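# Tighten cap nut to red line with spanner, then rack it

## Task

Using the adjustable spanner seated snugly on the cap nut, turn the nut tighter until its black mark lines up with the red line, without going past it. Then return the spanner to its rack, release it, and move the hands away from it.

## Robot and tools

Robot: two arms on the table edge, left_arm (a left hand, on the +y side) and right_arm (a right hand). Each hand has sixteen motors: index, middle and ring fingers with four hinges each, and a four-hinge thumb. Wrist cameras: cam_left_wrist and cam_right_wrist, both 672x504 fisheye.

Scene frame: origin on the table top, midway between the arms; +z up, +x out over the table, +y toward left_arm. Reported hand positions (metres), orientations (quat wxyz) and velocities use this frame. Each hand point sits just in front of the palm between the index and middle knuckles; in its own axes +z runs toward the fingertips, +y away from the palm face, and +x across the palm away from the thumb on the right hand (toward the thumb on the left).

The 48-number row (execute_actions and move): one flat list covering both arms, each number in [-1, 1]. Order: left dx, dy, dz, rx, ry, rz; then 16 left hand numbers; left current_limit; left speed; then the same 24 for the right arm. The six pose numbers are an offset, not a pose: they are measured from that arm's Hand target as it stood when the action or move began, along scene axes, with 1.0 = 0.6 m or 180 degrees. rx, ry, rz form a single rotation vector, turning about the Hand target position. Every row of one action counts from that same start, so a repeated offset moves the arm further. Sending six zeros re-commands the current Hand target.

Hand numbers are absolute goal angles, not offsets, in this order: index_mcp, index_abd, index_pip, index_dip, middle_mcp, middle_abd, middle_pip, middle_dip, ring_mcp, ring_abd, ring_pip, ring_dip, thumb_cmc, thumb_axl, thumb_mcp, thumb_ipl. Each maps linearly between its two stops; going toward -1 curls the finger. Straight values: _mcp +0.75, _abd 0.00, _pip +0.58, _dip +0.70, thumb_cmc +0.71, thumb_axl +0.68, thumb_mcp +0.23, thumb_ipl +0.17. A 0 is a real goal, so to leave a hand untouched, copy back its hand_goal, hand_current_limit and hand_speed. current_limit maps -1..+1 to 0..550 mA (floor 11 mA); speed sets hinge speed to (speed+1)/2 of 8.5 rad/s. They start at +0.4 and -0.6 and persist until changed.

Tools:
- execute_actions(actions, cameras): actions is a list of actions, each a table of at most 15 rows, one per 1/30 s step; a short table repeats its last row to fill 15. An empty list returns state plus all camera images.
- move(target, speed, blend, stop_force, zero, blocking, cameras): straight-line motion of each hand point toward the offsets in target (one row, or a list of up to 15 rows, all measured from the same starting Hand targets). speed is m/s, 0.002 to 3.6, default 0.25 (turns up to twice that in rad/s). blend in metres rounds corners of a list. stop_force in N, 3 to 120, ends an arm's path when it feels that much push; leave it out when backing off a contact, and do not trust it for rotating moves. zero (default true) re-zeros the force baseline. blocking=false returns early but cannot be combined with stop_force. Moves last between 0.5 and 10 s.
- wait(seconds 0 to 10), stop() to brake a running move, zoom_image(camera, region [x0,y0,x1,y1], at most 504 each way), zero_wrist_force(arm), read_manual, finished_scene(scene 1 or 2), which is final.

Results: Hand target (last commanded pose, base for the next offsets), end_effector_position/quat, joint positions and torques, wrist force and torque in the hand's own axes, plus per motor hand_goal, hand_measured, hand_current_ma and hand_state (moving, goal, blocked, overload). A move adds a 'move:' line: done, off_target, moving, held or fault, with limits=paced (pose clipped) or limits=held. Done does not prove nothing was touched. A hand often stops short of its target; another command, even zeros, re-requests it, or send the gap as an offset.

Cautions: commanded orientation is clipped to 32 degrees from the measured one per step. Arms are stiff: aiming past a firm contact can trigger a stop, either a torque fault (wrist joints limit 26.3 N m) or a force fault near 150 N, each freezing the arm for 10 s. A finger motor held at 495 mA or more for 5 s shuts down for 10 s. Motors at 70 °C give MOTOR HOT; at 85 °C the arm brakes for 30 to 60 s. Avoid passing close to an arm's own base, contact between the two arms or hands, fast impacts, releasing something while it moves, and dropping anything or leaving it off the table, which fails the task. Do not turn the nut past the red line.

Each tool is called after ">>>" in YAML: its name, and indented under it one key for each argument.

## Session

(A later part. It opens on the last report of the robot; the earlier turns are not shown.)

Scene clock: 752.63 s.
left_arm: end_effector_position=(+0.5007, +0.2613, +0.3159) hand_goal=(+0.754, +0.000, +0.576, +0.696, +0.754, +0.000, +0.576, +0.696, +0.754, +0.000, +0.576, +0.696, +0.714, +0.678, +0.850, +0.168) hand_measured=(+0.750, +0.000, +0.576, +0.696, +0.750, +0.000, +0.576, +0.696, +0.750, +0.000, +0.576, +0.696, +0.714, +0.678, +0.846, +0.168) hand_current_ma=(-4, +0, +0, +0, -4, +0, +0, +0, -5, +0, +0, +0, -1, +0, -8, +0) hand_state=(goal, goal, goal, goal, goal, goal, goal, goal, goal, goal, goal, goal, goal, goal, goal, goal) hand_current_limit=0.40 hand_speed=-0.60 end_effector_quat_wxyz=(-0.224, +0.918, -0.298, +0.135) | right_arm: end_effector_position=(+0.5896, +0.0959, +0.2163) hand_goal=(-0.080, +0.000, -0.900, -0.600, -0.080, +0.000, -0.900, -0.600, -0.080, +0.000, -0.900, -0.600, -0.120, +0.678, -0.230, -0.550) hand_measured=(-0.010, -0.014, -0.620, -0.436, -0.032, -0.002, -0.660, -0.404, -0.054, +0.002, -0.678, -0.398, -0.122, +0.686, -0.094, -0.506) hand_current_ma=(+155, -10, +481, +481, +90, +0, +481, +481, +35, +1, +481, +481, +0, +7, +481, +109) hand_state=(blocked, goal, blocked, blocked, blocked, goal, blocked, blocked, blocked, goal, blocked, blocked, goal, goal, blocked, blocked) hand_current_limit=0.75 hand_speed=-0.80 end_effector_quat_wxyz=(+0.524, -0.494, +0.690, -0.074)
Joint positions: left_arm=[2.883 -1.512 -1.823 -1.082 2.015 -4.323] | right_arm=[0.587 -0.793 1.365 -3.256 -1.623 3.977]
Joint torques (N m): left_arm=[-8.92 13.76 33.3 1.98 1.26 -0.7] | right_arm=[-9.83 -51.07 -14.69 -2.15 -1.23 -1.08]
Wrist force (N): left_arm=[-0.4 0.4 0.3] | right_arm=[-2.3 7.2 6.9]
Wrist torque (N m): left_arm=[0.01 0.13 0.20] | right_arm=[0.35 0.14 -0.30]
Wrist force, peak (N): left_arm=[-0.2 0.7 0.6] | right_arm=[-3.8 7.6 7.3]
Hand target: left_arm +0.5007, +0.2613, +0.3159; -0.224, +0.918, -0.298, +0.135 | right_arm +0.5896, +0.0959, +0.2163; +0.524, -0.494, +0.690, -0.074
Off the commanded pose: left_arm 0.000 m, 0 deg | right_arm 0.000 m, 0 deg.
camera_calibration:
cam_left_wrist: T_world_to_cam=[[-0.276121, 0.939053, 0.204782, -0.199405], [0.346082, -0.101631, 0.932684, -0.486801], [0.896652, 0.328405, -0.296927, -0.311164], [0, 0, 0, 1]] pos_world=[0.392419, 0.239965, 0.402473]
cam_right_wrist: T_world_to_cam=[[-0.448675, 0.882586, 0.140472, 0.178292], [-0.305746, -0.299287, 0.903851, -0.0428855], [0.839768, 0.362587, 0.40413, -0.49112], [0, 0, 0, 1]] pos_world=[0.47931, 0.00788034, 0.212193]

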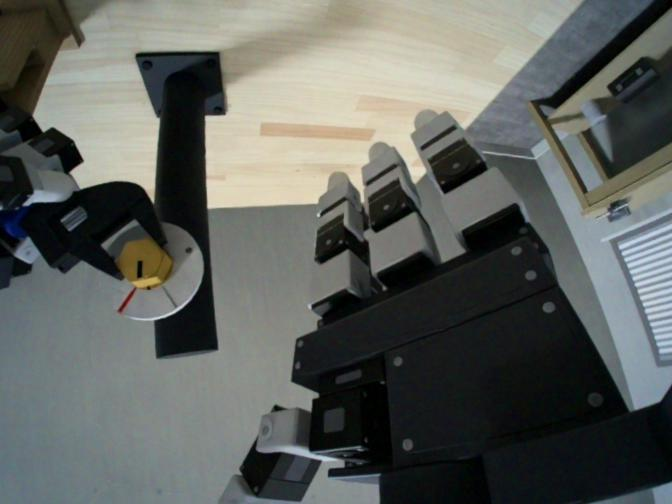

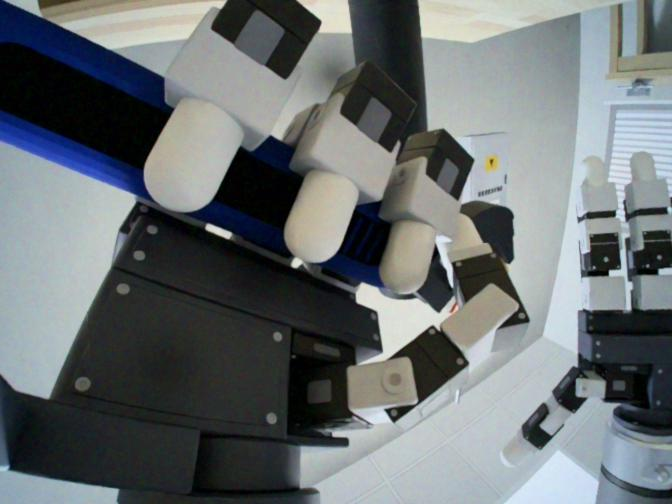

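>>> execute_actions:
  actions:
    - [[0,0,0,0,0,0,0.754,0,0.576,0.696,0.754,0,0.576,0.696,0.754,0,0.576,0.696,0.714,0.678,0.85,0.168,0.4,-0.6,0,0,0,0,0,0,-0.08,0,-0.90,-0.60,-0.08,0,-0.90,-0.60,-0.08,0,-0.90,-0.60,-0.10,0.678,0.16,-0.60,0.2,-0.5]]
    - [[0,0,0,0,0,0,0.754,0,0.576,0.696,0.754,0,0.576,0.696,0.754,0,0.576,0.696,0.714,0.678,0.85,0.168,0.4,-0.6,0,0,0,0,0,0,-0.08,0,-0.90,-0.60,-0.08,0,-0.90,-0.60,-0.08,0,-0.90,-0.60,0.14,0.678,0.4,-0.56,0.2,-0.3]]
  cameras: ["all"]

>>> zoom_image:
  camera: "cam_left_wrist"
  region: [50, 190, 110, 250]

>>> zoom_image:
  camera: "cam_right_wrist"
  region: [420, 190, 540, 310]

>>> zoom_image:
  camera: "cam_left_wrist"
  region: [80, 180, 210, 310]

Scene clock: 754.40 s.
left_arm: end_effector_position=(+0.5007, +0.2613, +0.3159) hand_goal=(+0.754, +0.000, +0.576, +0.696, +0.754, +0.000, +0.576, +0.696, +0.754, +0.000, +0.576, +0.696, +0.714, +0.678, +0.850, +0.168) hand_measured=(+0.750, +0.000, +0.576, +0.696, +0.750, +0.000, +0.576, +0.696, +0.750, +0.000, +0.576, +0.696, +0.714, +0.678, +0.846, +0.168) hand_current_ma=(-4, +0, +0, +0, -4, +0, +0, +0, -5, +0, +0, +0, -1, +0, -8, +0) hand_state=(goal, goal, goal, goal, goal, goal, goal, goal, goal, goal, goal, goal, goal, goal, goal, goal) hand_current_limit=0.40 hand_speed=-0.60 end_effector_quat_wxyz=(-0.224, +0.918, -0.298, +0.135) | right_arm: end_effector_position=(+0.5896, +0.0959, +0.2163) hand_goal=(-0.080, +0.000, -0.900, -0.600, -0.080, +0.000, -0.900, -0.600, -0.080, +0.000, -0.900, -0.600, +0.140, +0.678, +0.400, -0.560) hand_measured=(-0.012, -0.014, -0.618, -0.436, -0.032, -0.002, -0.660, -0.404, -0.054, +0.002, -0.678, -0.398, +0.120, +0.678, +0.396, -0.562) hand_current_ma=(+154, -10, +330, +330, +90, +0, +330, +330, +35, +1, +330, +330, -20, +0, -3, -1) hand_state=(blocked, goal, blocked, blocked, blocked, goal, blocked, blocked, blocked, goal, blocked, blocked, goal, goal, goal, goal) hand_current_limit=0.20 hand_speed=-0.30 end_effector_quat_wxyz=(+0.524, -0.494, +0.690, -0.074)
Joint positions: left_arm=[2.883 -1.512 -1.823 -1.082 2.015 -4.323] | right_arm=[0.587 -0.793 1.365 -3.256 -1.623 3.977]
Joint torques (N m): left_arm=[-8.68 14.58 34.78 2.04 1.19 -0.72] | right_arm=[-3.21 -58.51 -16.31 -3.12 -0.96 -0.13]
Wrist force (N): left_arm=[0.0 0.6 0.5] | right_arm=[0.5 7.3 7.8]
Wrist torque (N m): left_arm=[0.01 0.09 0.22] | right_arm=[0.43 0.19 -0.18]
Wrist force, peak (N): left_arm=[0.1 0.7 0.5] | right_arm=[-1.4 5.6 9.9]
Hand target: left_arm +0.5007, +0.2613, +0.3159; -0.224, +0.918, -0.298, +0.135 | right_arm +0.5896, +0.0959, +0.2163; +0.524, -0.494, +0.690, -0.074
Off the commanded pose: left_arm 0.000 m, 0 deg | right_arm 0.000 m, 0 deg.
camera_calibration:
cam_left_wrist: T_world_to_cam=[[-0.276121, 0.939053, 0.204782, -0.199405], [0.346082, -0.101631, 0.932684, -0.486801], [0.896652, 0.328405, -0.296927, -0.311164], [0, 0, 0, 1]] pos_world=[0.392419, 0.239965, 0.402473]
cam_right_wrist: T_world_to_cam=[[-0.448675, 0.882586, 0.140472, 0.178292], [-0.305746, -0.299287, 0.903851, -0.0428855], [0.839768, 0.362587, 0.40413, -0.49112], [0, 0, 0, 1]] pos_world=[0.47931, 0.00788034, 0.212193]

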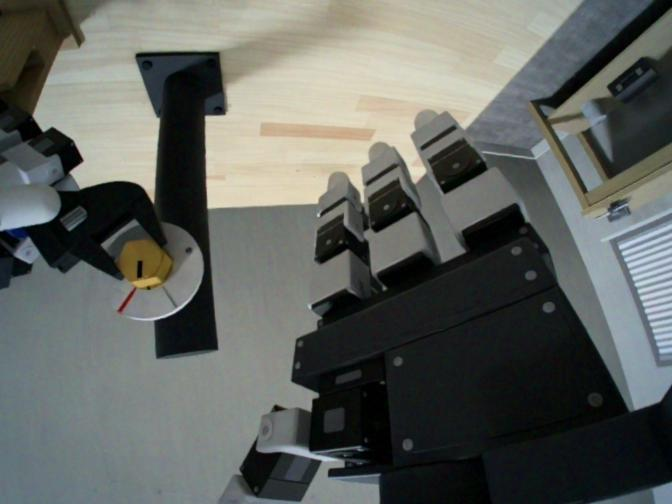

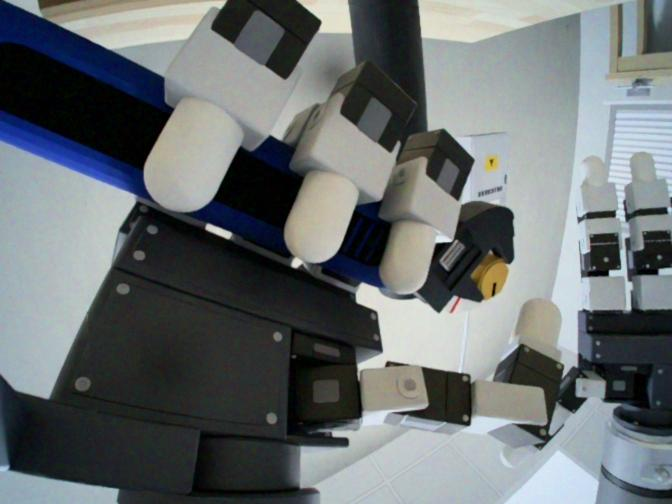

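Scaled by 8.400 from the camera's 672x504 image, which has a finer 960x720 frame.

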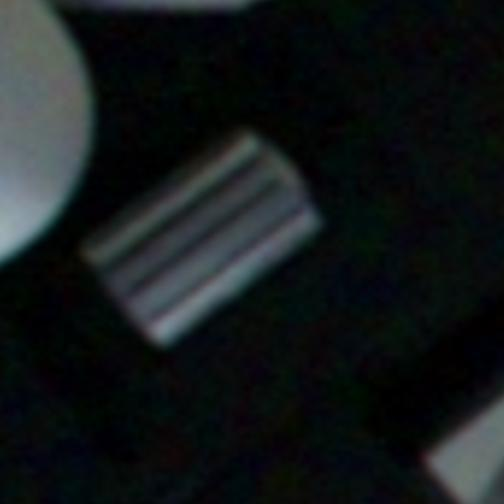

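Scaled by 4.200 from the camera's 672x504 image, which has a finer 960x720 frame.

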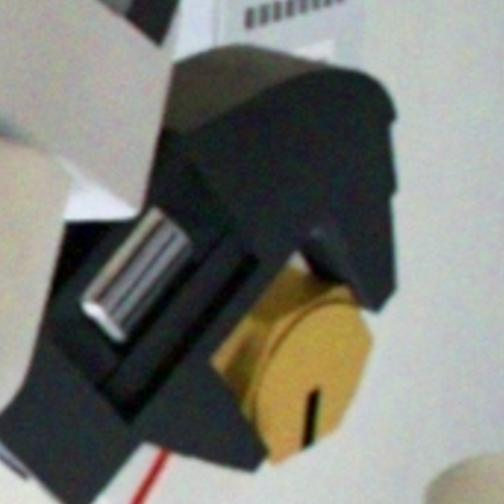

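Scaled by 3.877 from the camera's 672x504 image, which has a finer 960x720 frame.

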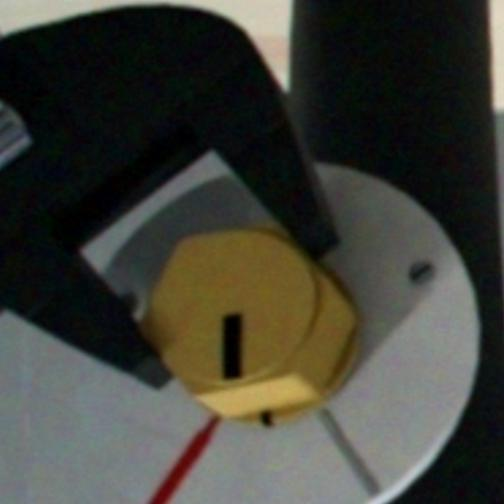

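>>> execute_actions:
  actions:
    - [[0,0,0,0,0,0,0.754,0,0.576,0.696,0.754,0,0.576,0.696,0.754,0,0.576,0.696,0.714,0.678,0.85,0.168,0.4,-0.6,0,0,0,0,0,0,0.0,0,-0.62,-0.42,-0.02,0,-0.66,-0.39,-0.04,0,-0.68,-0.38,0.14,0.678,0.4,-0.56,0.2,-0.8]]
    - [[0,0,0,0,0,0,0.754,0,0.576,0.696,0.754,0,0.576,0.696,0.754,0,0.576,0.696,0.714,0.678,0.85,0.168,0.4,-0.6,0,0,0,0,0,0,0.01,0,-0.615,-0.41,-0.01,0,-0.65,-0.38,-0.03,0,-0.67,-0.37,0.14,0.678,0.4,-0.56,0.2,-0.8]]
  cameras: ["all"]

>>> zoom_image:
  camera: "cam_right_wrist"
  region: [420, 190, 540, 310]

Scene clock: 756.97 s.
left_arm: end_effector_position=(+0.5007, +0.2613, +0.3159) hand_goal=(+0.754, +0.000, +0.576, +0.696, +0.754, +0.000, +0.576, +0.696, +0.754, +0.000, +0.576, +0.696, +0.714, +0.678, +0.850, +0.168) hand_measured=(+0.750, +0.000, +0.576, +0.696, +0.750, +0.000, +0.576, +0.696, +0.750, +0.000, +0.576, +0.696, +0.714, +0.678, +0.846, +0.168) hand_current_ma=(-4, +0, +0, +0, -4, +0, +0, +0, -5, +0, +0, +0, -1, +0, -8, +0) hand_state=(goal, goal, goal, goal, goal, goal, goal, goal, goal, goal, goal, goal, goal, goal, goal, goal) hand_current_limit=0.40 hand_speed=-0.60 end_effector_quat_wxyz=(-0.224, +0.918, -0.298, +0.135) | right_arm: end_effector_position=(+0.5896, +0.0959, +0.2163) hand_goal=(+0.010, +0.000, -0.614, -0.410, -0.010, +0.000, -0.650, -0.380, -0.030, +0.000, -0.670, -0.370, +0.140, +0.678, +0.400, -0.560) hand_measured=(+0.010, -0.014, -0.600, -0.402, -0.006, -0.002, -0.640, -0.372, -0.022, +0.000, -0.656, -0.364, +0.120, +0.678, +0.396, -0.562) hand_current_ma=(+0, -10, +12, +5, +3, +0, +7, +5, +6, +0, +11, +4, -20, +0, -3, -1) hand_state=(goal, goal, goal, goal, goal, goal, goal, goal, goal, goal, goal, goal, goal, goal, goal, goal) hand_current_limit=0.20 hand_speed=-0.80 end_effector_quat_wxyz=(+0.524, -0.494, +0.690, -0.074)
Joint positions: left_arm=[2.883 -1.512 -1.823 -1.082 2.015 -4.323] | right_arm=[0.587 -0.793 1.365 -3.256 -1.623 3.977]
Joint torques (N m): left_arm=[-8.63 14.33 34.17 2.04 1.08 -0.73] | right_arm=[5.82 -70.78 -19.01 -4.79 -0.43 1.2]
Wrist force (N): left_arm=[0.0 0.2 0.5] | right_arm=[0.9 5.3 5.6]
Wrist torque (N m): left_arm=[-0.03 0.08 0.24] | right_arm=[0.12 0.00 -0.17]
Wrist force, peak (N): left_arm=[0.2 0.7 0.5] | right_arm=[1.1 7.7 7.9]
Hand target: left_arm +0.5007, +0.2613, +0.3159; -0.224, +0.918, -0.298, +0.135 | right_arm +0.5896, +0.0959, +0.2163; +0.524, -0.494, +0.690, -0.074
Off the commanded pose: left_arm 0.000 m, 0 deg | right_arm 0.000 m, 0 deg.
camera_calibration:
cam_left_wrist: T_world_to_cam=[[-0.276121, 0.939053, 0.204782, -0.199405], [0.346082, -0.101631, 0.932684, -0.486801], [0.896652, 0.328405, -0.296927, -0.311164], [0, 0, 0, 1]] pos_world=[0.392419, 0.239965, 0.402473]
cam_right_wrist: T_world_to_cam=[[-0.448675, 0.882586, 0.140472, 0.178292], [-0.305746, -0.299287, 0.903851, -0.0428855], [0.839768, 0.362587, 0.40413, -0.49112], [0, 0, 0, 1]] pos_world=[0.47931, 0.00788034, 0.212193]

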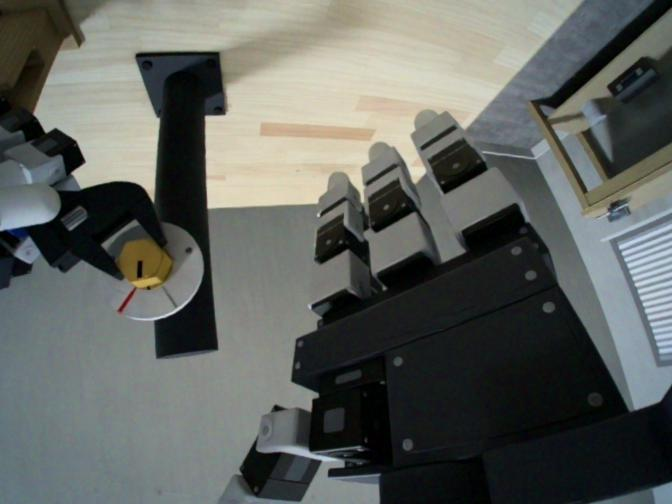

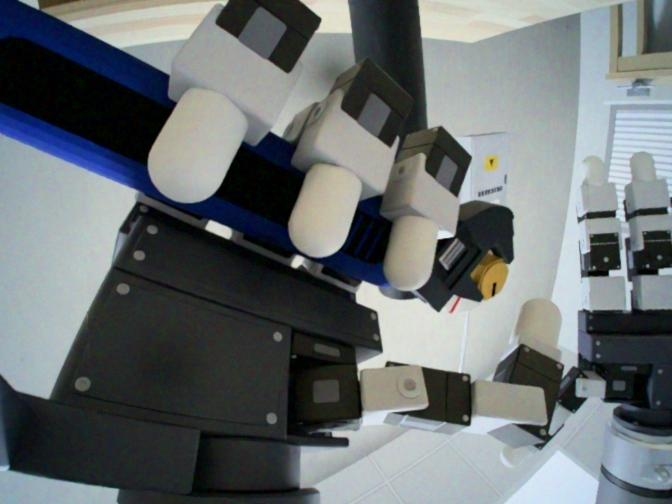

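Scaled by 4.200 from the camera's 672x504 image, which has a finer 960x720 frame.

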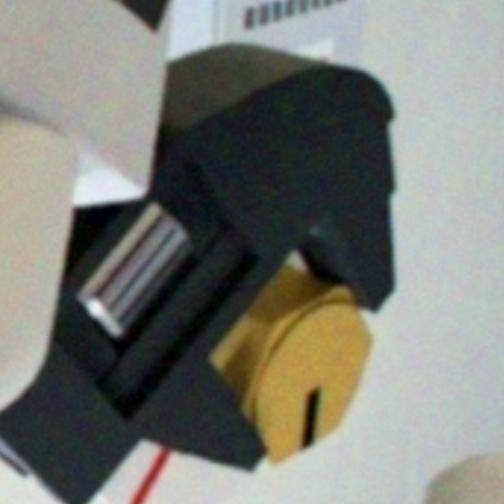

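>>> execute_actions:
  actions:
    - [[0,0,0,0,0,0,0.754,0,0.576,0.696,0.754,0,0.576,0.696,0.754,0,0.576,0.696,0.714,0.678,0.85,0.168,0.4,-0.6,0,0,0,0,0,0,0.01,0,-0.615,-0.41,-0.01,0,-0.65,-0.38,-0.03,0,-0.67,-0.37,0.13,0.678,0.06,-0.46,0.2,-0.5]]
    - [[0,0,0,0,0,0,0.754,0,0.576,0.696,0.754,0,0.576,0.696,0.754,0,0.576,0.696,0.714,0.678,0.85,0.168,0.4,-0.6,0,0,0,0,0,0,0.01,0,-0.615,-0.41,-0.01,0,-0.65,-0.38,-0.03,0,-0.67,-0.37,0.13,0.678,-0.06,-0.44,0.5,-0.7]]
    - [[0,0,0,0,0,0,0.754,0,0.576,0.696,0.754,0,0.576,0.696,0.754,0,0.576,0.696,0.714,0.678,0.85,0.168,0.4,-0.6,0,0,0,0,0,0,0.01,0,-0.615,-0.41,-0.01,0,-0.65,-0.38,-0.03,0,-0.67,-0.37,0.08,0.678,-0.12,-0.47,0.75,-0.8]]
  cameras: ["all"]

>>> zoom_image:
  camera: "cam_left_wrist"
  region: [50, 190, 110, 250]

>>> zoom_image:
  camera: "cam_right_wrist"
  region: [420, 190, 540, 310]

Scene clock: 759.37 s.
left_arm: end_effector_position=(+0.5007, +0.2613, +0.3159) hand_goal=(+0.754, +0.000, +0.576, +0.696, +0.754, +0.000, +0.576, +0.696, +0.754, +0.000, +0.576, +0.696, +0.714, +0.678, +0.850, +0.168) hand_measured=(+0.750, +0.000, +0.576, +0.696, +0.750, +0.000, +0.576, +0.696, +0.750, +0.000, +0.576, +0.696, +0.714, +0.678, +0.846, +0.168) hand_current_ma=(-4, +0, +0, +0, -4, +0, +0, +0, -5, +0, +0, +0, -1, +0, -8, +0) hand_state=(goal, goal, goal, goal, goal, goal, goal, goal, goal, goal, goal, goal, goal, goal, goal, goal) hand_current_limit=0.40 hand_speed=-0.60 end_effector_quat_wxyz=(-0.224, +0.918, -0.298, +0.135) | right_arm: end_effector_position=(+0.5896, +0.0959, +0.2163) hand_goal=(+0.010, +0.000, -0.614, -0.410, -0.010, +0.000, -0.650, -0.380, -0.030, +0.000, -0.670, -0.370, +0.080, +0.678, -0.120, -0.470) hand_measured=(+0.016, -0.014, -0.600, -0.402, +0.000, -0.002, -0.640, -0.372, -0.016, +0.000, -0.654, -0.364, +0.102, +0.690, -0.026, -0.440) hand_current_ma=(+3, -10, +12, +5, +7, +0, +7, +5, +12, +0, +14, +4, +23, +12, +337, +64) hand_state=(goal, goal, goal, goal, goal, goal, goal, goal, goal, goal, goal, goal, blocked, goal, blocked, blocked) hand_current_limit=0.75 hand_speed=-0.80 end_effector_quat_wxyz=(+0.524, -0.494, +0.690, -0.074)
Joint positions: left_arm=[2.883 -1.512 -1.823 -1.082 2.015 -4.323] | right_arm=[0.587 -0.793 1.365 -3.256 -1.623 3.977]
Joint torques (N m): left_arm=[-7.95 14.41 33.89 1.91 1.11 -0.69] | right_arm=[9.14 -69.68 -22.11 -6.28 0.04 2.01]
Wrist force (N): left_arm=[0.1 0.4 0.5] | right_arm=[-0.4 6.8 2.7]
Wrist torque (N m): left_arm=[-0.01 0.07 0.24] | right_arm=[0.21 -0.39 -0.28]
Wrist force, peak (N): left_arm=[0.3 0.4 0.7] | right_arm=[0.2 5.3 6.9]
Hand target: left_arm +0.5007, +0.2613, +0.3159; -0.224, +0.918, -0.298, +0.135 | right_arm +0.5896, +0.0959, +0.2163; +0.524, -0.494, +0.690, -0.074
Off the commanded pose: left_arm 0.000 m, 0 deg | right_arm 0.000 m, 0 deg.
camera_calibration:
cam_left_wrist: T_world_to_cam=[[-0.276121, 0.939053, 0.204782, -0.199405], [0.346082, -0.101631, 0.932684, -0.486801], [0.896652, 0.328405, -0.296927, -0.311164], [0, 0, 0, 1]] pos_world=[0.392419, 0.239965, 0.402473]
cam_right_wrist: T_world_to_cam=[[-0.448675, 0.882586, 0.140472, 0.178247], [-0.305746, -0.299287, 0.903851, -0.0429161], [0.839768, 0.362587, 0.40413, -0.491036], [0, 0, 0, 1]] pos_world=[0.47921, 0.00788034, 0.212193]

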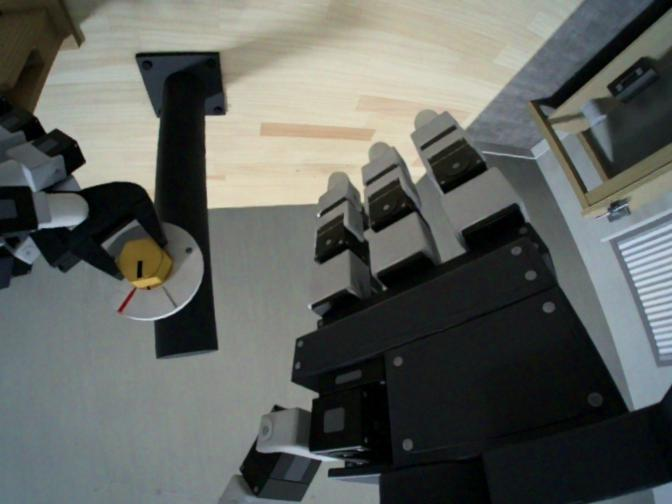

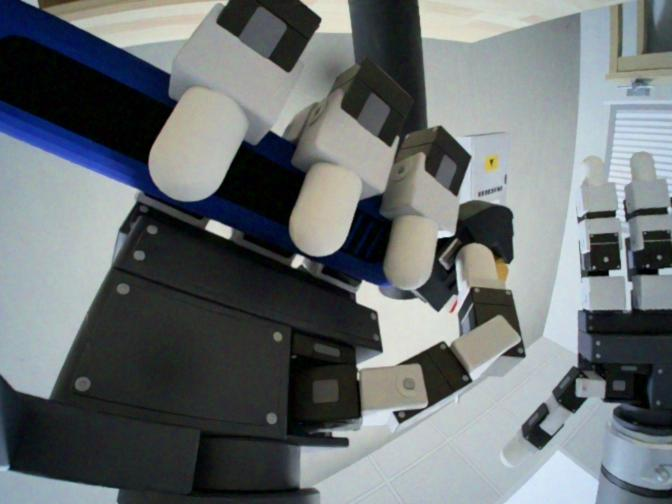

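Scaled by 8.400 from the camera's 672x504 image, which has a finer 960x720 frame.

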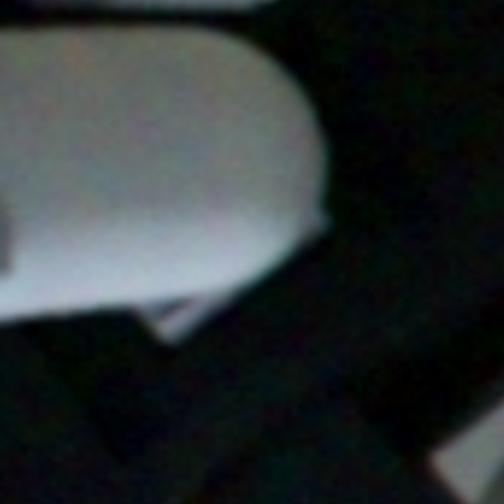

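Scaled by 4.200 from the camera's 672x504 image, which has a finer 960x720 frame.

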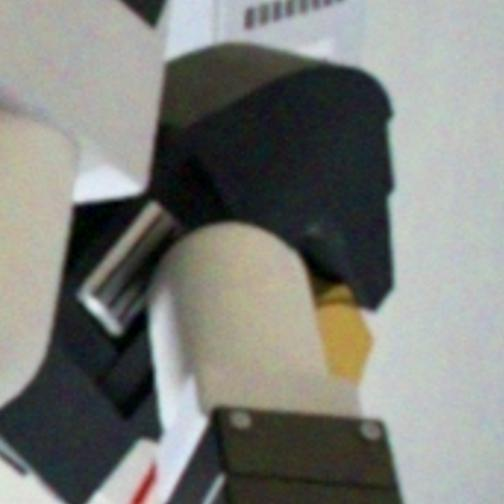

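>>> execute_actions:
  actions:
    - [[0,0,0,0,0,0,0.754,0,0.576,0.696,0.754,0,0.576,0.696,0.754,0,0.576,0.696,0.714,0.678,0.85,0.168,0.4,-0.6,0,0,0,0,0,0,0.01,0,-0.615,-0.41,-0.01,0,-0.65,-0.38,-0.03,0,-0.67,-0.37,0.02,0.678,-0.15,-0.50,0.75,-0.85]]
  cameras: ["all"]

>>> zoom_image:
  camera: "cam_left_wrist"
  region: [50, 190, 110, 250]

>>> execute_actions:
  actions:
    - [[0,0,0,0,0,0,0.754,0,0.576,0.696,0.754,0,0.576,0.696,0.754,0,0.576,0.696,0.714,0.678,0.85,0.168,0.4,-0.6,0,0,0,0,0,0,0.01,0,-0.615,-0.41,-0.01,0,-0.65,-0.38,-0.03,0,-0.67,-0.37,-0.04,0.678,-0.16,-0.53,0.75,-0.85]]
  cameras: ["all"]

>>> zoom_image:
  camera: "cam_left_wrist"
  region: [50, 190, 110, 250]

Scene clock: 760.50 s.
left_arm: end_effector_position=(+0.5007, +0.2613, +0.3159) hand_goal=(+0.754, +0.000, +0.576, +0.696, +0.754, +0.000, +0.576, +0.696, +0.754, +0.000, +0.576, +0.696, +0.714, +0.678, +0.850, +0.168) hand_measured=(+0.750, +0.000, +0.576, +0.696, +0.750, +0.000, +0.576, +0.696, +0.750, +0.000, +0.576, +0.696, +0.714, +0.678, +0.846, +0.168) hand_current_ma=(-4, +0, +0, +0, -4, +0, +0, +0, -5, +0, +0, +0, -1, +0, -8, +0) hand_state=(goal, goal, goal, goal, goal, goal, goal, goal, goal, goal, goal, goal, goal, goal, goal, goal) hand_current_limit=0.40 hand_speed=-0.60 end_effector_quat_wxyz=(-0.224, +0.918, -0.298, +0.135) | right_arm: end_effector_position=(+0.5896, +0.0959, +0.2163) hand_goal=(+0.010, +0.000, -0.614, -0.410, -0.010, +0.000, -0.650, -0.380, -0.030, +0.000, -0.670, -0.370, +0.020, +0.678, -0.150, -0.500) hand_measured=(+0.016, -0.014, -0.600, -0.402, +0.000, -0.002, -0.640, -0.372, -0.014, +0.000, -0.654, -0.364, +0.080, +0.704, -0.028, -0.440) hand_current_ma=(+3, -10, +13, +5, +8, +0, +8, +5, +15, +0, +14, +4, +114, +41, +481, +176) hand_state=(goal, goal, goal, goal, goal, goal, goal, goal, goal, goal, goal, goal, blocked, blocked, blocked, blocked) hand_current_limit=0.75 hand_speed=-0.85 end_effector_quat_wxyz=(+0.524, -0.494, +0.690, -0.074)
Joint positions: left_arm=[2.883 -1.512 -1.823 -1.082 2.015 -4.323] | right_arm=[0.587 -0.793 1.365 -3.256 -1.623 3.977]
Joint torques (N m): left_arm=[-8.95 14.1 34.24 2.09 1.17 -0.72] | right_arm=[9.47 -66.57 -23.93 -6.66 0.31 1.98]
Wrist force (N): left_arm=[0.0 0.6 0.6] | right_arm=[-0.1 6.8 2.4]
Wrist torque (N m): left_arm=[0.01 0.08 0.24] | right_arm=[0.23 -0.44 -0.27]
Wrist force, peak (N): left_arm=[0.2 0.5 0.8] | right_arm=[-0.2 7.2 2.8]
Hand target: left_arm +0.5007, +0.2613, +0.3159; -0.224, +0.918, -0.298, +0.135 | right_arm +0.5896, +0.0959, +0.2163; +0.524, -0.494, +0.690, -0.074
Off the commanded pose: left_arm 0.000 m, 0 deg | right_arm 0.000 m, 0 deg.
camera_calibration:
cam_left_wrist: T_world_to_cam=[[-0.276121, 0.939053, 0.204782, -0.199405], [0.346082, -0.101631, 0.932684, -0.486801], [0.896652, 0.328405, -0.296927, -0.311164], [0, 0, 0, 1]] pos_world=[0.392419, 0.239965, 0.402473]
cam_right_wrist: T_world_to_cam=[[-0.448687, 0.882581, 0.140466, 0.178254], [-0.305822, -0.29932, 0.903814, -0.0428713], [0.839734, 0.362572, 0.404214, -0.491037], [0, 0, 0, 1]] pos_world=[0.47921, 0.00788033, 0.212193]

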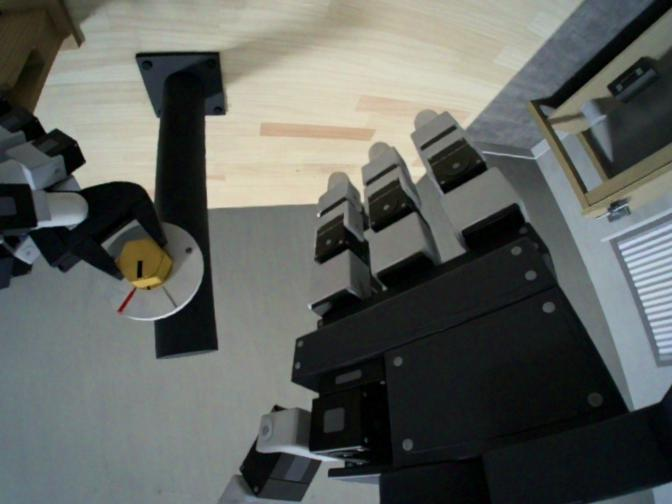

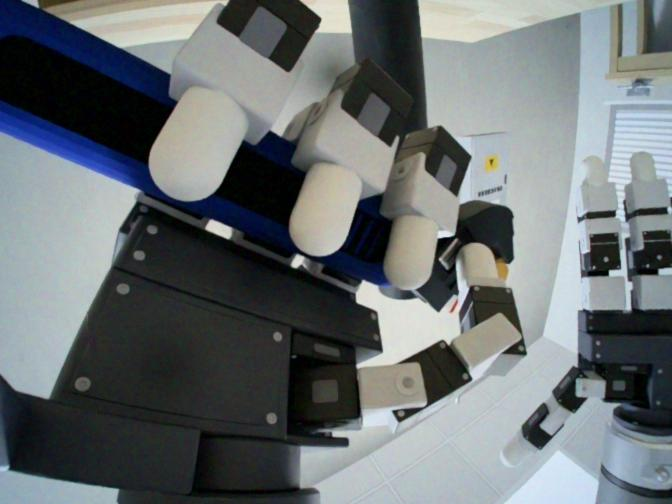

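Scaled by 8.400 from the camera's 672x504 image, which has a finer 960x720 frame.

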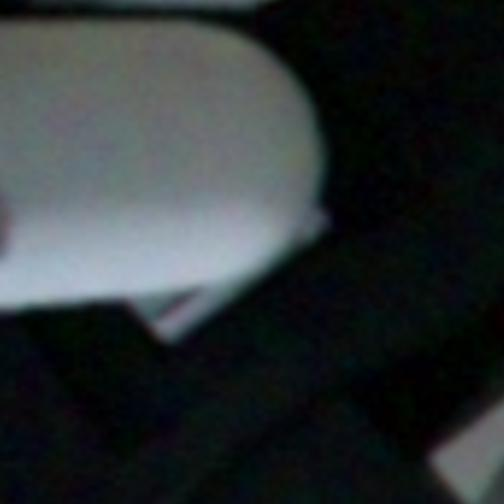

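Scene clock: 761.20 s.
left_arm: end_effector_position=(+0.5007, +0.2613, +0.3159) hand_goal=(+0.754, +0.000, +0.576, +0.696, +0.754, +0.000, +0.576, +0.696, +0.754, +0.000, +0.576, +0.696, +0.714, +0.678, +0.850, +0.168) hand_measured=(+0.750, +0.000, +0.576, +0.696, +0.750, +0.000, +0.576, +0.696, +0.750, +0.000, +0.576, +0.696, +0.714, +0.678, +0.846, +0.168) hand_current_ma=(-4, +0, +0, +0, -4, +0, +0, +0, -5, +0, +0, +0, -1, +0, -8, +0) hand_state=(goal, goal, goal, goal, goal, goal, goal, goal, goal, goal, goal, goal, goal, goal, goal, goal) hand_current_limit=0.40 hand_speed=-0.60 end_effector_quat_wxyz=(-0.224, +0.918, -0.298, +0.135) | right_arm: end_effector_position=(+0.5896, +0.0959, +0.2163) hand_goal=(+0.010, +0.000, -0.614, -0.410, -0.010, +0.000, -0.650, -0.380, -0.030, +0.000, -0.670, -0.370, -0.040, +0.678, -0.160, -0.530) hand_measured=(+0.014, -0.014, -0.598, -0.402, +0.000, -0.002, -0.640, -0.372, -0.014, +0.000, -0.654, -0.364, -0.006, +0.702, -0.048, -0.472) hand_current_ma=(+2, -10, +14, +5, +8, +0, +8, +5, +16, +0, +14, +4, +46, +36, +442, +167) hand_state=(goal, goal, goal, goal, goal, goal, goal, goal, goal, goal, goal, goal, blocked, blocked, blocked, blocked) hand_current_limit=0.75 hand_speed=-0.85 end_effector_quat_wxyz=(+0.524, -0.494, +0.690, -0.074)
Joint positions: left_arm=[2.883 -1.512 -1.823 -1.082 2.015 -4.323] | right_arm=[0.587 -0.793 1.365 -3.256 -1.623 3.977]
Joint torques (N m): left_arm=[-8.01 14.15 34.33 2.01 1.16 -0.81] | right_arm=[9.22 -64.41 -24.65 -6.6 0.41 2]
Wrist force (N): left_arm=[-0.1 0.4 0.5] | right_arm=[-0.3 7.9 3.3]
Wrist torque (N m): left_arm=[0.00 0.09 0.22] | right_arm=[0.26 -0.34 -0.36]
Wrist force, peak (N): left_arm=[-0.3 0.7 0.7] | right_arm=[0.0 7.7 3.8]
Hand target: left_arm +0.5007, +0.2613, +0.3159; -0.224, +0.918, -0.298, +0.135 | right_arm +0.5896, +0.0959, +0.2163; +0.524, -0.494, +0.690, -0.074
Off the commanded pose: left_arm 0.000 m, 0 deg | right_arm 0.000 m, 0 deg.
camera_calibration:
cam_left_wrist: T_world_to_cam=[[-0.276121, 0.939053, 0.204782, -0.199405], [0.346082, -0.101631, 0.932684, -0.486801], [0.896652, 0.328405, -0.296927, -0.311164], [0, 0, 0, 1]] pos_world=[0.392419, 0.239965, 0.402473]
cam_right_wrist: T_world_to_cam=[[-0.448687, 0.882581, 0.140466, 0.178254], [-0.305822, -0.29932, 0.903814, -0.0428713], [0.839734, 0.362572, 0.404214, -0.491037], [0, 0, 0, 1]] pos_world=[0.47921, 0.00788033, 0.212193]

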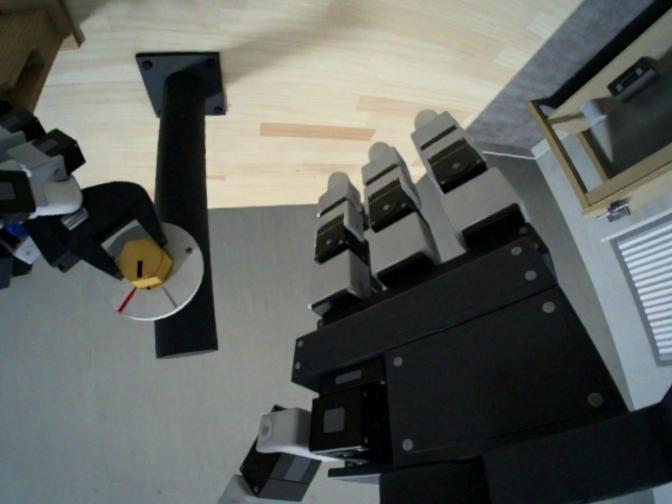

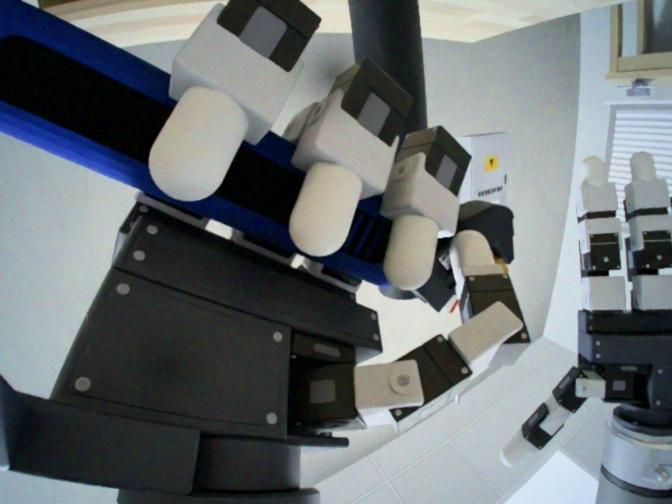

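Scaled by 8.400 from the camera's 672x504 image, which has a finer 960x720 frame.

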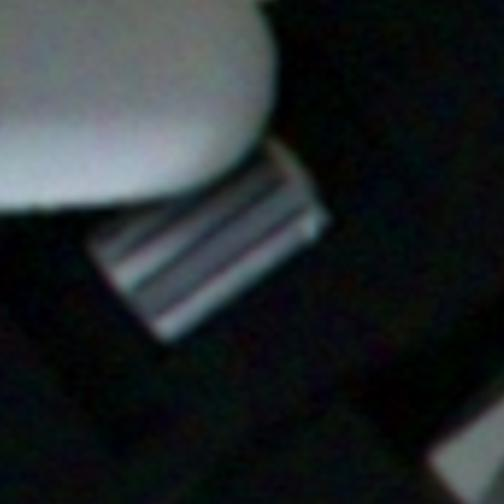

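>>> execute_actions:
  actions:
    - [[0,0,0,0,0,0,0.754,0,0.576,0.696,0.754,0,0.576,0.696,0.754,0,0.576,0.696,0.714,0.678,0.85,0.168,0.4,-0.6,0,0,0,0,0,0,0.01,0,-0.615,-0.41,-0.01,0,-0.65,-0.38,-0.03,0,-0.67,-0.37,0.0,0.678,0.2,-0.56,0.2,-0.6]]
    - [[0,0,0,0,0,0,0.754,0,0.576,0.696,0.754,0,0.576,0.696,0.754,0,0.576,0.696,0.714,0.678,0.85,0.168,0.4,-0.6,0,0,0,0,0,0,-0.04,0,-0.80,-0.52,-0.06,0,-0.80,-0.5,-0.08,0,-0.80,-0.5,0.15,0.678,0.6,-0.6,0.0,-0.8]]
    - [[0,0,0,0,0,0,0.754,0,0.576,0.696,0.754,0,0.576,0.696,0.754,0,0.576,0.696,0.714,0.678,0.85,0.168,0.4,-0.6,0,0,0,0,0,0,-0.08,0,-0.90,-0.60,-0.08,0,-0.90,-0.60,-0.08,0,-0.90,-0.60,0.15,0.678,0.6,-0.6,0.2,-0.8]]
  cameras: []

Scene clock: 766.77 s.
left_arm: end_effector_position=(+0.5007, +0.2613, +0.3159) hand_goal=(+0.754, +0.000, +0.576, +0.696, +0.754, +0.000, +0.576, +0.696, +0.754, +0.000, +0.576, +0.696, +0.714, +0.678, +0.850, +0.168) hand_measured=(+0.750, +0.000, +0.576, +0.696, +0.750, +0.000, +0.576, +0.696, +0.750, +0.000, +0.576, +0.696, +0.714, +0.678, +0.846, +0.168) hand_current_ma=(-4, +0, +0, +0, -4, +0, +0, +0, -5, +0, +0, +0, -1, +0, -8, +0) hand_state=(goal, goal, goal, goal, goal, goal, goal, goal, goal, goal, goal, goal, goal, goal, goal, goal) hand_current_limit=0.40 hand_speed=-0.60 end_effector_quat_wxyz=(-0.224, +0.918, -0.298, +0.135) | right_arm: end_effector_position=(+0.5896, +0.0959, +0.2163) hand_goal=(-0.080, +0.000, -0.900, -0.600, -0.080, +0.000, -0.900, -0.600, -0.080, +0.000, -0.900, -0.600, +0.150, +0.678, +0.600, -0.600) hand_measured=(-0.006, -0.014, -0.602, -0.432, -0.024, -0.002, -0.642, -0.406, -0.044, +0.000, -0.660, -0.402, +0.130, +0.678, +0.596, -0.598) hand_current_ma=(+171, -10, +330, +330, +110, +0, +330, +330, +58, +0, +330, +330, -21, +0, -3, +1) hand_state=(blocked, goal, blocked, blocked, blocked, goal, blocked, blocked, blocked, goal, blocked, blocked, blocked, goal, goal, goal) hand_current_limit=0.20 hand_speed=-0.80 end_effector_quat_wxyz=(+0.524, -0.494, +0.690, -0.074)
Joint positions: left_arm=[2.883 -1.512 -1.823 -1.082 2.015 -4.323] | right_arm=[0.587 -0.793 1.365 -3.256 -1.623 3.977]
Joint torques (N m): left_arm=[-9.64 14.33 34.15 2.12 1.22 -0.81] | right_arm=[6.27 -52.03 -26.29 -6.05 0.31 1.94]
Wrist force (N): left_arm=[0.0 0.4 0.3] | right_arm=[1.0 6.5 8.6]
Wrist torque (N m): left_arm=[0.01 0.08 0.24] | right_arm=[0.31 0.33 -0.17]
Wrist force, peak (N): left_arm=[-0.2 0.5 0.9] | right_arm=[1.1 7.0 8.8]
Hand target: left_arm +0.5007, +0.2613, +0.3159; -0.224, +0.918, -0.298, +0.135 | right_arm +0.5896, +0.0959, +0.2163; +0.524, -0.494, +0.690, -0.074
Off the commanded pose: left_arm 0.000 m, 0 deg | right_arm 0.000 m, 0 deg.
No camera images: "cameras" was empty.

>>> move:
  target: [0,0,0,0,0,0,0.754,0,0.576,0.696,0.754,0,0.576,0.696,0.754,0,0.576,0.696,0.714,0.678,0.85,0.168,0.4,-0.6,0,0.0058,0.0040,0.0036,0,0,-0.08,0,-0.90,-0.60,-0.08,0,-0.90,-0.60,-0.08,0,-0.90,-0.60,0.15,0.678,0.6,-0.6,0.2,-0.8]
  speed: 0.012
  stop_force: 25
  cameras: ["all"]

>>> zoom_image:
  camera: "cam_right_wrist"
  region: [420, 190, 540, 310]

>>> zoom_image:
  camera: "cam_left_wrist"
  region: [80, 180, 210, 310]

Scene clock: 769.03 s.
left_arm: end_effector_position=(+0.5007, +0.2613, +0.3159) hand_goal=(+0.754, +0.000, +0.576, +0.696, +0.754, +0.000, +0.576, +0.696, +0.754, +0.000, +0.576, +0.696, +0.714, +0.678, +0.850, +0.168) hand_measured=(+0.750, +0.000, +0.576, +0.696, +0.750, +0.000, +0.576, +0.696, +0.750, +0.000, +0.576, +0.696, +0.714, +0.678, +0.846, +0.168) hand_current_ma=(-4, +0, +0, +0, -4, +0, +0, +0, -5, +0, +0, +0, -1, +0, -8, +0) hand_state=(goal, goal, goal, goal, goal, goal, goal, goal, goal, goal, goal, goal, goal, goal, goal, goal) hand_current_limit=0.40 hand_speed=-0.60 end_effector_quat_wxyz=(-0.224, +0.918, -0.298, +0.135) | right_arm: end_effector_position=(+0.5895, +0.0991, +0.2184) hand_goal=(-0.080, +0.000, -0.900, -0.600, -0.080, +0.000, -0.900, -0.600, -0.080, +0.000, -0.900, -0.600, +0.150, +0.678, +0.600, -0.600) hand_measured=(-0.014, -0.014, -0.602, -0.434, -0.030, -0.002, -0.642, -0.406, -0.046, +0.002, -0.660, -0.404, +0.130, +0.678, +0.596, -0.598) hand_current_ma=(+145, -10, +330, +330, +94, +0, +330, +330, +52, +1, +330, +330, -21, +0, -3, +1) hand_state=(blocked, goal, blocked, blocked, blocked, goal, blocked, blocked, blocked, goal, blocked, blocked, goal, goal, goal, goal) hand_current_limit=0.20 hand_speed=-0.80 end_effector_quat_wxyz=(+0.526, -0.491, +0.691, -0.070)
Joint positions: left_arm=[2.883 -1.512 -1.823 -1.082 2.015 -4.323] | right_arm=[0.59 -0.79 1.358 -3.257 -1.621 3.986]
Joint torques (N m): left_arm=[-9.14 15.13 34.2 1.97 0.99 -0.85] | right_arm=[-2.27 -87.32 -26.11 -8.44 2.04 -0.9]
Wrist force (N): left_arm=[0.2 0.5 0.4] | right_arm=[18.8 9.3 7.9]
Wrist torque (N m): left_arm=[0.02 0.05 0.25] | right_arm=[0.50 0.02 0.22]
Wrist force, peak (N): left_arm=[0.0 0.5 0.8] | right_arm=[26.6 10.4 6.6]
Hand target: left_arm +0.5007, +0.2613, +0.3159; -0.224, +0.918, -0.298, +0.135 | right_arm +0.5896, +0.0990, +0.2184; +0.526, -0.491, +0.691, -0.070
Off the commanded pose: left_arm 0.000 m, 0 deg | right_arm 0.000 m, 0 deg.
move: contact (right_arm)
camera_calibration:
cam_left_wrist: T_world_to_cam=[[-0.276121, 0.939053, 0.204782, -0.199405], [0.346082, -0.101631, 0.932684, -0.486801], [0.896652, 0.328405, -0.296927, -0.311164], [0, 0, 0, 1]] pos_world=[0.392419, 0.239965, 0.402473]
cam_right_wrist: T_world_to_cam=[[-0.448756, 0.881057, 0.149525, 0.173296], [-0.305711, -0.308575, 0.900734, -0.0422404], [0.839738, 0.358498, 0.407823, -0.493435], [0, 0, 0, 1]] pos_world=[0.47921, 0.0111773, 0.213369]

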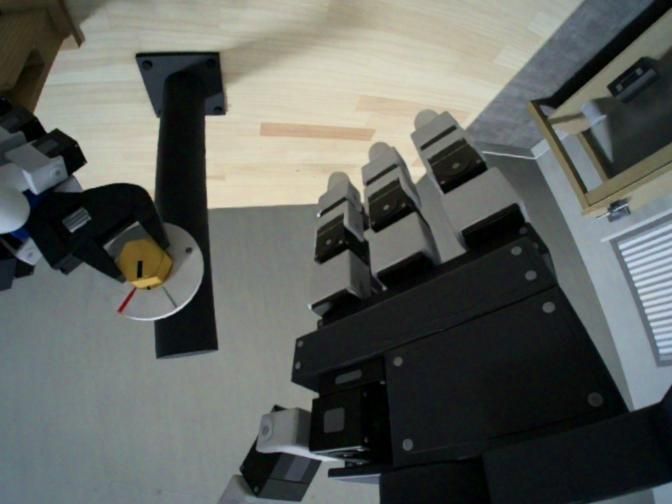

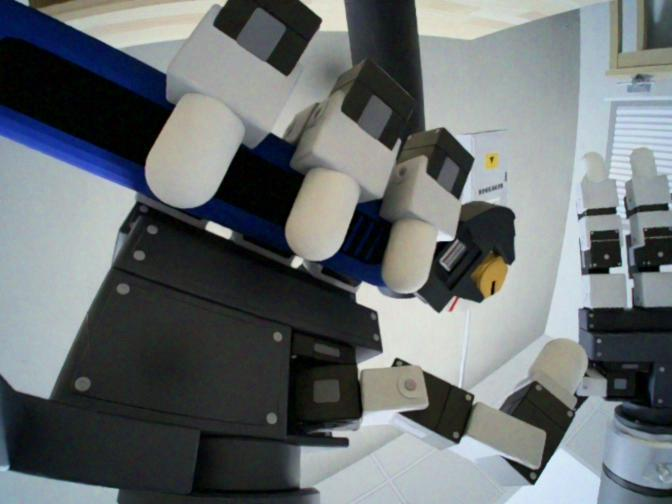

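Scaled by 4.200 from the camera's 672x504 image, which has a finer 960x720 frame.

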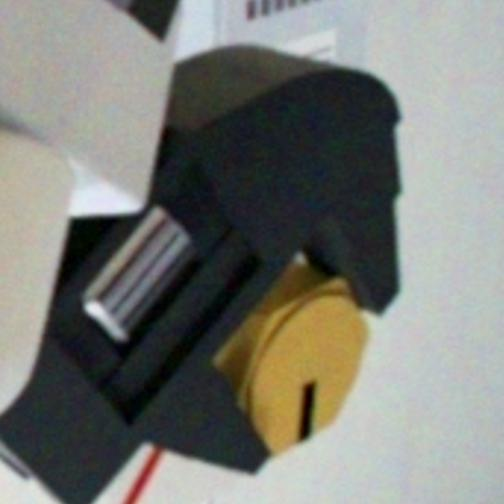

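Scaled by 3.877 from the camera's 672x504 image, which has a finer 960x720 frame.

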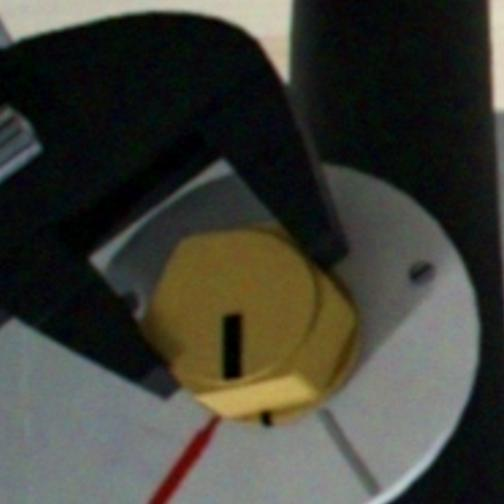

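>>> move:
  target: [0,0,0,0,0,0,0.754,0,0.576,0.696,0.754,0,0.576,0.696,0.754,0,0.576,0.696,0.714,0.678,0.85,0.168,0.4,-0.6,0,0.0062,0.0055,0.003,0,0,-0.08,0,-0.90,-0.60,-0.08,0,-0.90,-0.60,-0.08,0,-0.90,-0.60,0.15,0.678,0.6,-0.6,0.2,-0.8]
  speed: 0.012
  stop_force: 30
  cameras: ["all"]

>>> zoom_image:
  camera: "cam_right_wrist"
  region: [420, 190, 540, 310]

>>> zoom_image:
  camera: "cam_left_wrist"
  region: [80, 180, 210, 310]

Scene clock: 770.80 s.
left_arm: end_effector_position=(+0.5007, +0.2613, +0.3159) hand_goal=(+0.754, +0.000, +0.576, +0.696, +0.754, +0.000, +0.576, +0.696, +0.754, +0.000, +0.576, +0.696, +0.714, +0.678, +0.850, +0.168) hand_measured=(+0.750, +0.000, +0.576, +0.696, +0.750, +0.000, +0.576, +0.696, +0.750, +0.000, +0.576, +0.696, +0.714, +0.678, +0.846, +0.168) hand_current_ma=(-4, +0, +0, +0, -4, +0, +0, +0, -5, +0, +0, +0, -1, +0, -8, +0) hand_state=(goal, goal, goal, goal, goal, goal, goal, goal, goal, goal, goal, goal, goal, goal, goal, goal) hand_current_limit=0.40 hand_speed=-0.60 end_effector_quat_wxyz=(-0.224, +0.918, -0.298, +0.135) | right_arm: end_effector_position=(+0.5896, +0.1027, +0.2217) hand_goal=(-0.080, +0.000, -0.900, -0.600, -0.080, +0.000, -0.900, -0.600, -0.080, +0.000, -0.900, -0.600, +0.150, +0.678, +0.600, -0.600) hand_measured=(-0.016, -0.016, -0.602, -0.434, -0.032, -0.002, -0.642, -0.406, -0.048, +0.004, -0.660, -0.404, +0.130, +0.678, +0.596, -0.598) hand_current_ma=(+137, -11, +330, +330, +88, +0, +330, +330, +49, +1, +330, +330, -20, +0, -3, +1) hand_state=(blocked, goal, blocked, blocked, blocked, goal, blocked, blocked, blocked, goal, blocked, blocked, goal, goal, goal, goal) hand_current_limit=0.20 hand_speed=-0.80 end_effector_quat_wxyz=(+0.528, -0.489, +0.691, -0.067)
Joint positions: left_arm=[2.883 -1.512 -1.823 -1.082 2.015 -4.323] | right_arm=[0.593 -0.788 1.349 -3.254 -1.62 3.994]
Joint torques (N m): left_arm=[-8.1 13.86 33.68 2.01 1.03 -0.8] | right_arm=[20.94 -66.64 -47.35 -7.16 4.33 4.63]
Wrist force (N): left_arm=[0.0 0.5 0.4] | right_arm=[26.4 10.7 6.2]
Wrist torque (N m): left_arm=[0.01 0.08 0.23] | right_arm=[0.59 -0.20 0.14]
Wrist force, peak (N): left_arm=[0.0 0.6 0.6] | right_arm=[34.7 11.2 7.1]
Hand target: left_arm +0.5007, +0.2613, +0.3159; -0.224, +0.918, -0.298, +0.135 | right_arm +0.5896, +0.1027, +0.2217; +0.528, -0.489, +0.691, -0.067
Off the commanded pose: left_arm 0.000 m, 0 deg | right_arm 0.000 m, 0 deg.
move: done
camera_calibration:
cam_left_wrist: T_world_to_cam=[[-0.276121, 0.939053, 0.204782, -0.199405], [0.346082, -0.101631, 0.932684, -0.486801], [0.896652, 0.328405, -0.296927, -0.311164], [0, 0, 0, 1]] pos_world=[0.392419, 0.239965, 0.402473]
cam_right_wrist: T_world_to_cam=[[-0.44866, 0.879653, 0.157844, 0.167892], [-0.305709, -0.317024, 0.897796, -0.042542], [0.839789, 0.354551, 0.411154, -0.49654], [0, 0, 0, 1]] pos_world=[0.47931, 0.014875, 0.215848]

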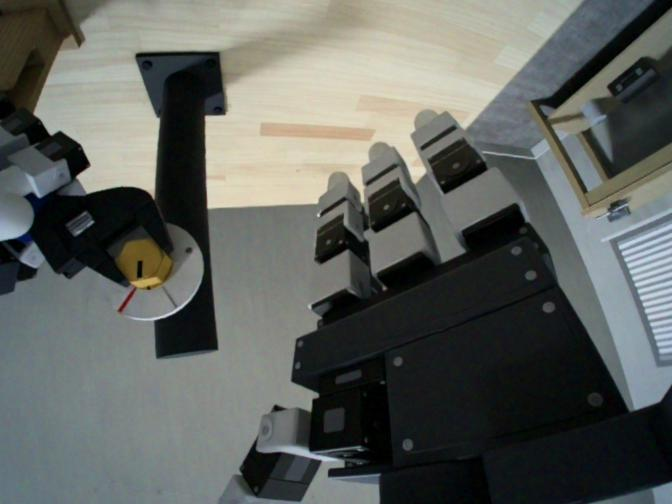

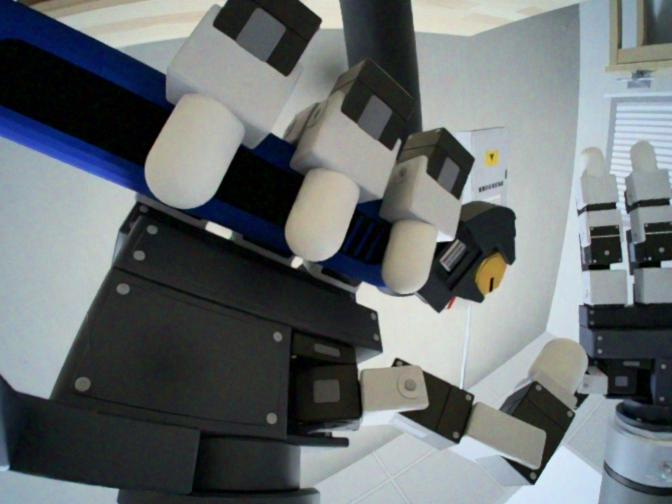

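Scaled by 4.200 from the camera's 672x504 image, which has a finer 960x720 frame.

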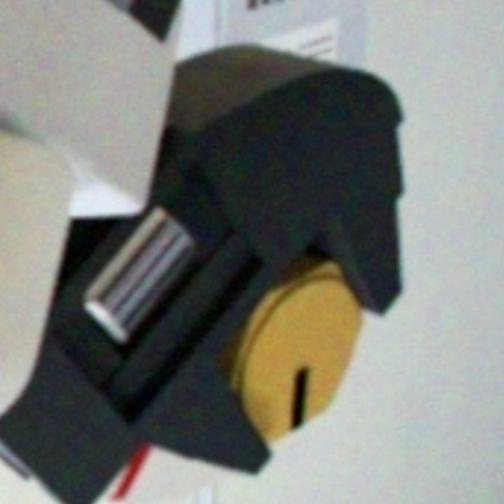

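Scaled by 3.877 from the camera's 672x504 image, which has a finer 960x720 frame.

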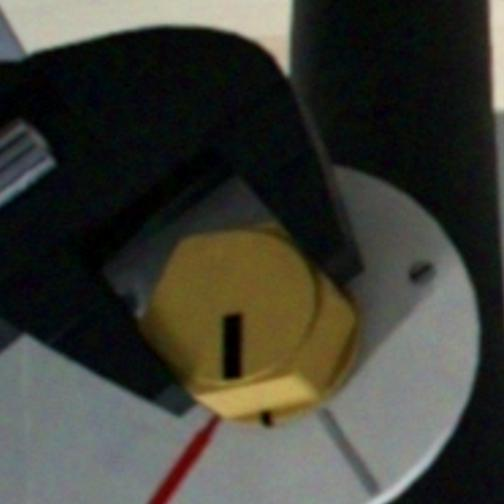

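>>> move:
  target: [0,0,0,0,0,0,0.754,0,0.576,0.696,0.754,0,0.576,0.696,0.754,0,0.576,0.696,0.714,0.678,0.85,0.168,0.4,-0.6,0,0.0004,-0.0015,0,0,0,-0.08,0,-0.90,-0.60,-0.08,0,-0.90,-0.60,-0.08,0,-0.90,-0.60,0.15,0.678,0.6,-0.6,0.2,-0.8]
  speed: 0.012
  cameras: []

Scene clock: 771.93 s.
left_arm: end_effector_position=(+0.5007, +0.2613, +0.3159) hand_goal=(+0.754, +0.000, +0.576, +0.696, +0.754, +0.000, +0.576, +0.696, +0.754, +0.000, +0.576, +0.696, +0.714, +0.678, +0.850, +0.168) hand_measured=(+0.750, +0.000, +0.576, +0.696, +0.750, +0.000, +0.576, +0.696, +0.750, +0.000, +0.576, +0.696, +0.714, +0.678, +0.846, +0.168) hand_current_ma=(-4, +0, +0, +0, -4, +0, +0, +0, -5, +0, +0, +0, -1, +0, -8, +0) hand_state=(goal, goal, goal, goal, goal, goal, goal, goal, goal, goal, goal, goal, goal, goal, goal, goal) hand_current_limit=0.40 hand_speed=-0.60 end_effector_quat_wxyz=(-0.224, +0.918, -0.298, +0.135) | right_arm: end_effector_position=(+0.5896, +0.1030, +0.2210) hand_goal=(-0.080, +0.000, -0.900, -0.600, -0.080, +0.000, -0.900, -0.600, -0.080, +0.000, -0.900, -0.600, +0.150, +0.678, +0.600, -0.600) hand_measured=(-0.018, -0.016, -0.602, -0.434, -0.034, -0.002, -0.642, -0.406, -0.050, +0.004, -0.660, -0.404, +0.130, +0.678, +0.596, -0.598) hand_current_ma=(+129, -11, +330, +330, +80, +0, +330, +330, +41, +1, +330, +330, -20, +0, -3, +1) hand_state=(blocked, goal, blocked, blocked, blocked, goal, blocked, blocked, blocked, goal, blocked, blocked, goal, goal, goal, goal) hand_current_limit=0.20 hand_speed=-0.80 end_effector_quat_wxyz=(+0.528, -0.489, +0.691, -0.067)
Joint positions: left_arm=[2.883 -1.512 -1.823 -1.082 2.015 -4.323] | right_arm=[0.593 -0.787 1.349 -3.256 -1.62 3.994]
Joint torques (N m): left_arm=[-8.18 14.51 34.64 2.08 1.11 -0.86] | right_arm=[20.43 -50.9 -35.83 -8.15 0.77 3.46]
Wrist force (N): left_arm=[-0.1 0.6 0.4] | right_arm=[10.8 -1.0 4.4]
Wrist torque (N m): left_arm=[0.03 0.09 0.21] | right_arm=[0.26 0.07 -0.21]
Wrist force, peak (N): left_arm=[0.1 0.7 0.7] | right_arm=[26.4 10.6 6.3]
Hand target: left_arm +0.5007, +0.2613, +0.3159; -0.224, +0.918, -0.298, +0.135 | right_arm +0.5896, +0.1030, +0.2208; +0.528, -0.489, +0.691, -0.067
Off the commanded pose: left_arm 0.000 m, 0 deg | right_arm 0.000 m, 0 deg.
move: done
No camera images: "cameras" was empty.


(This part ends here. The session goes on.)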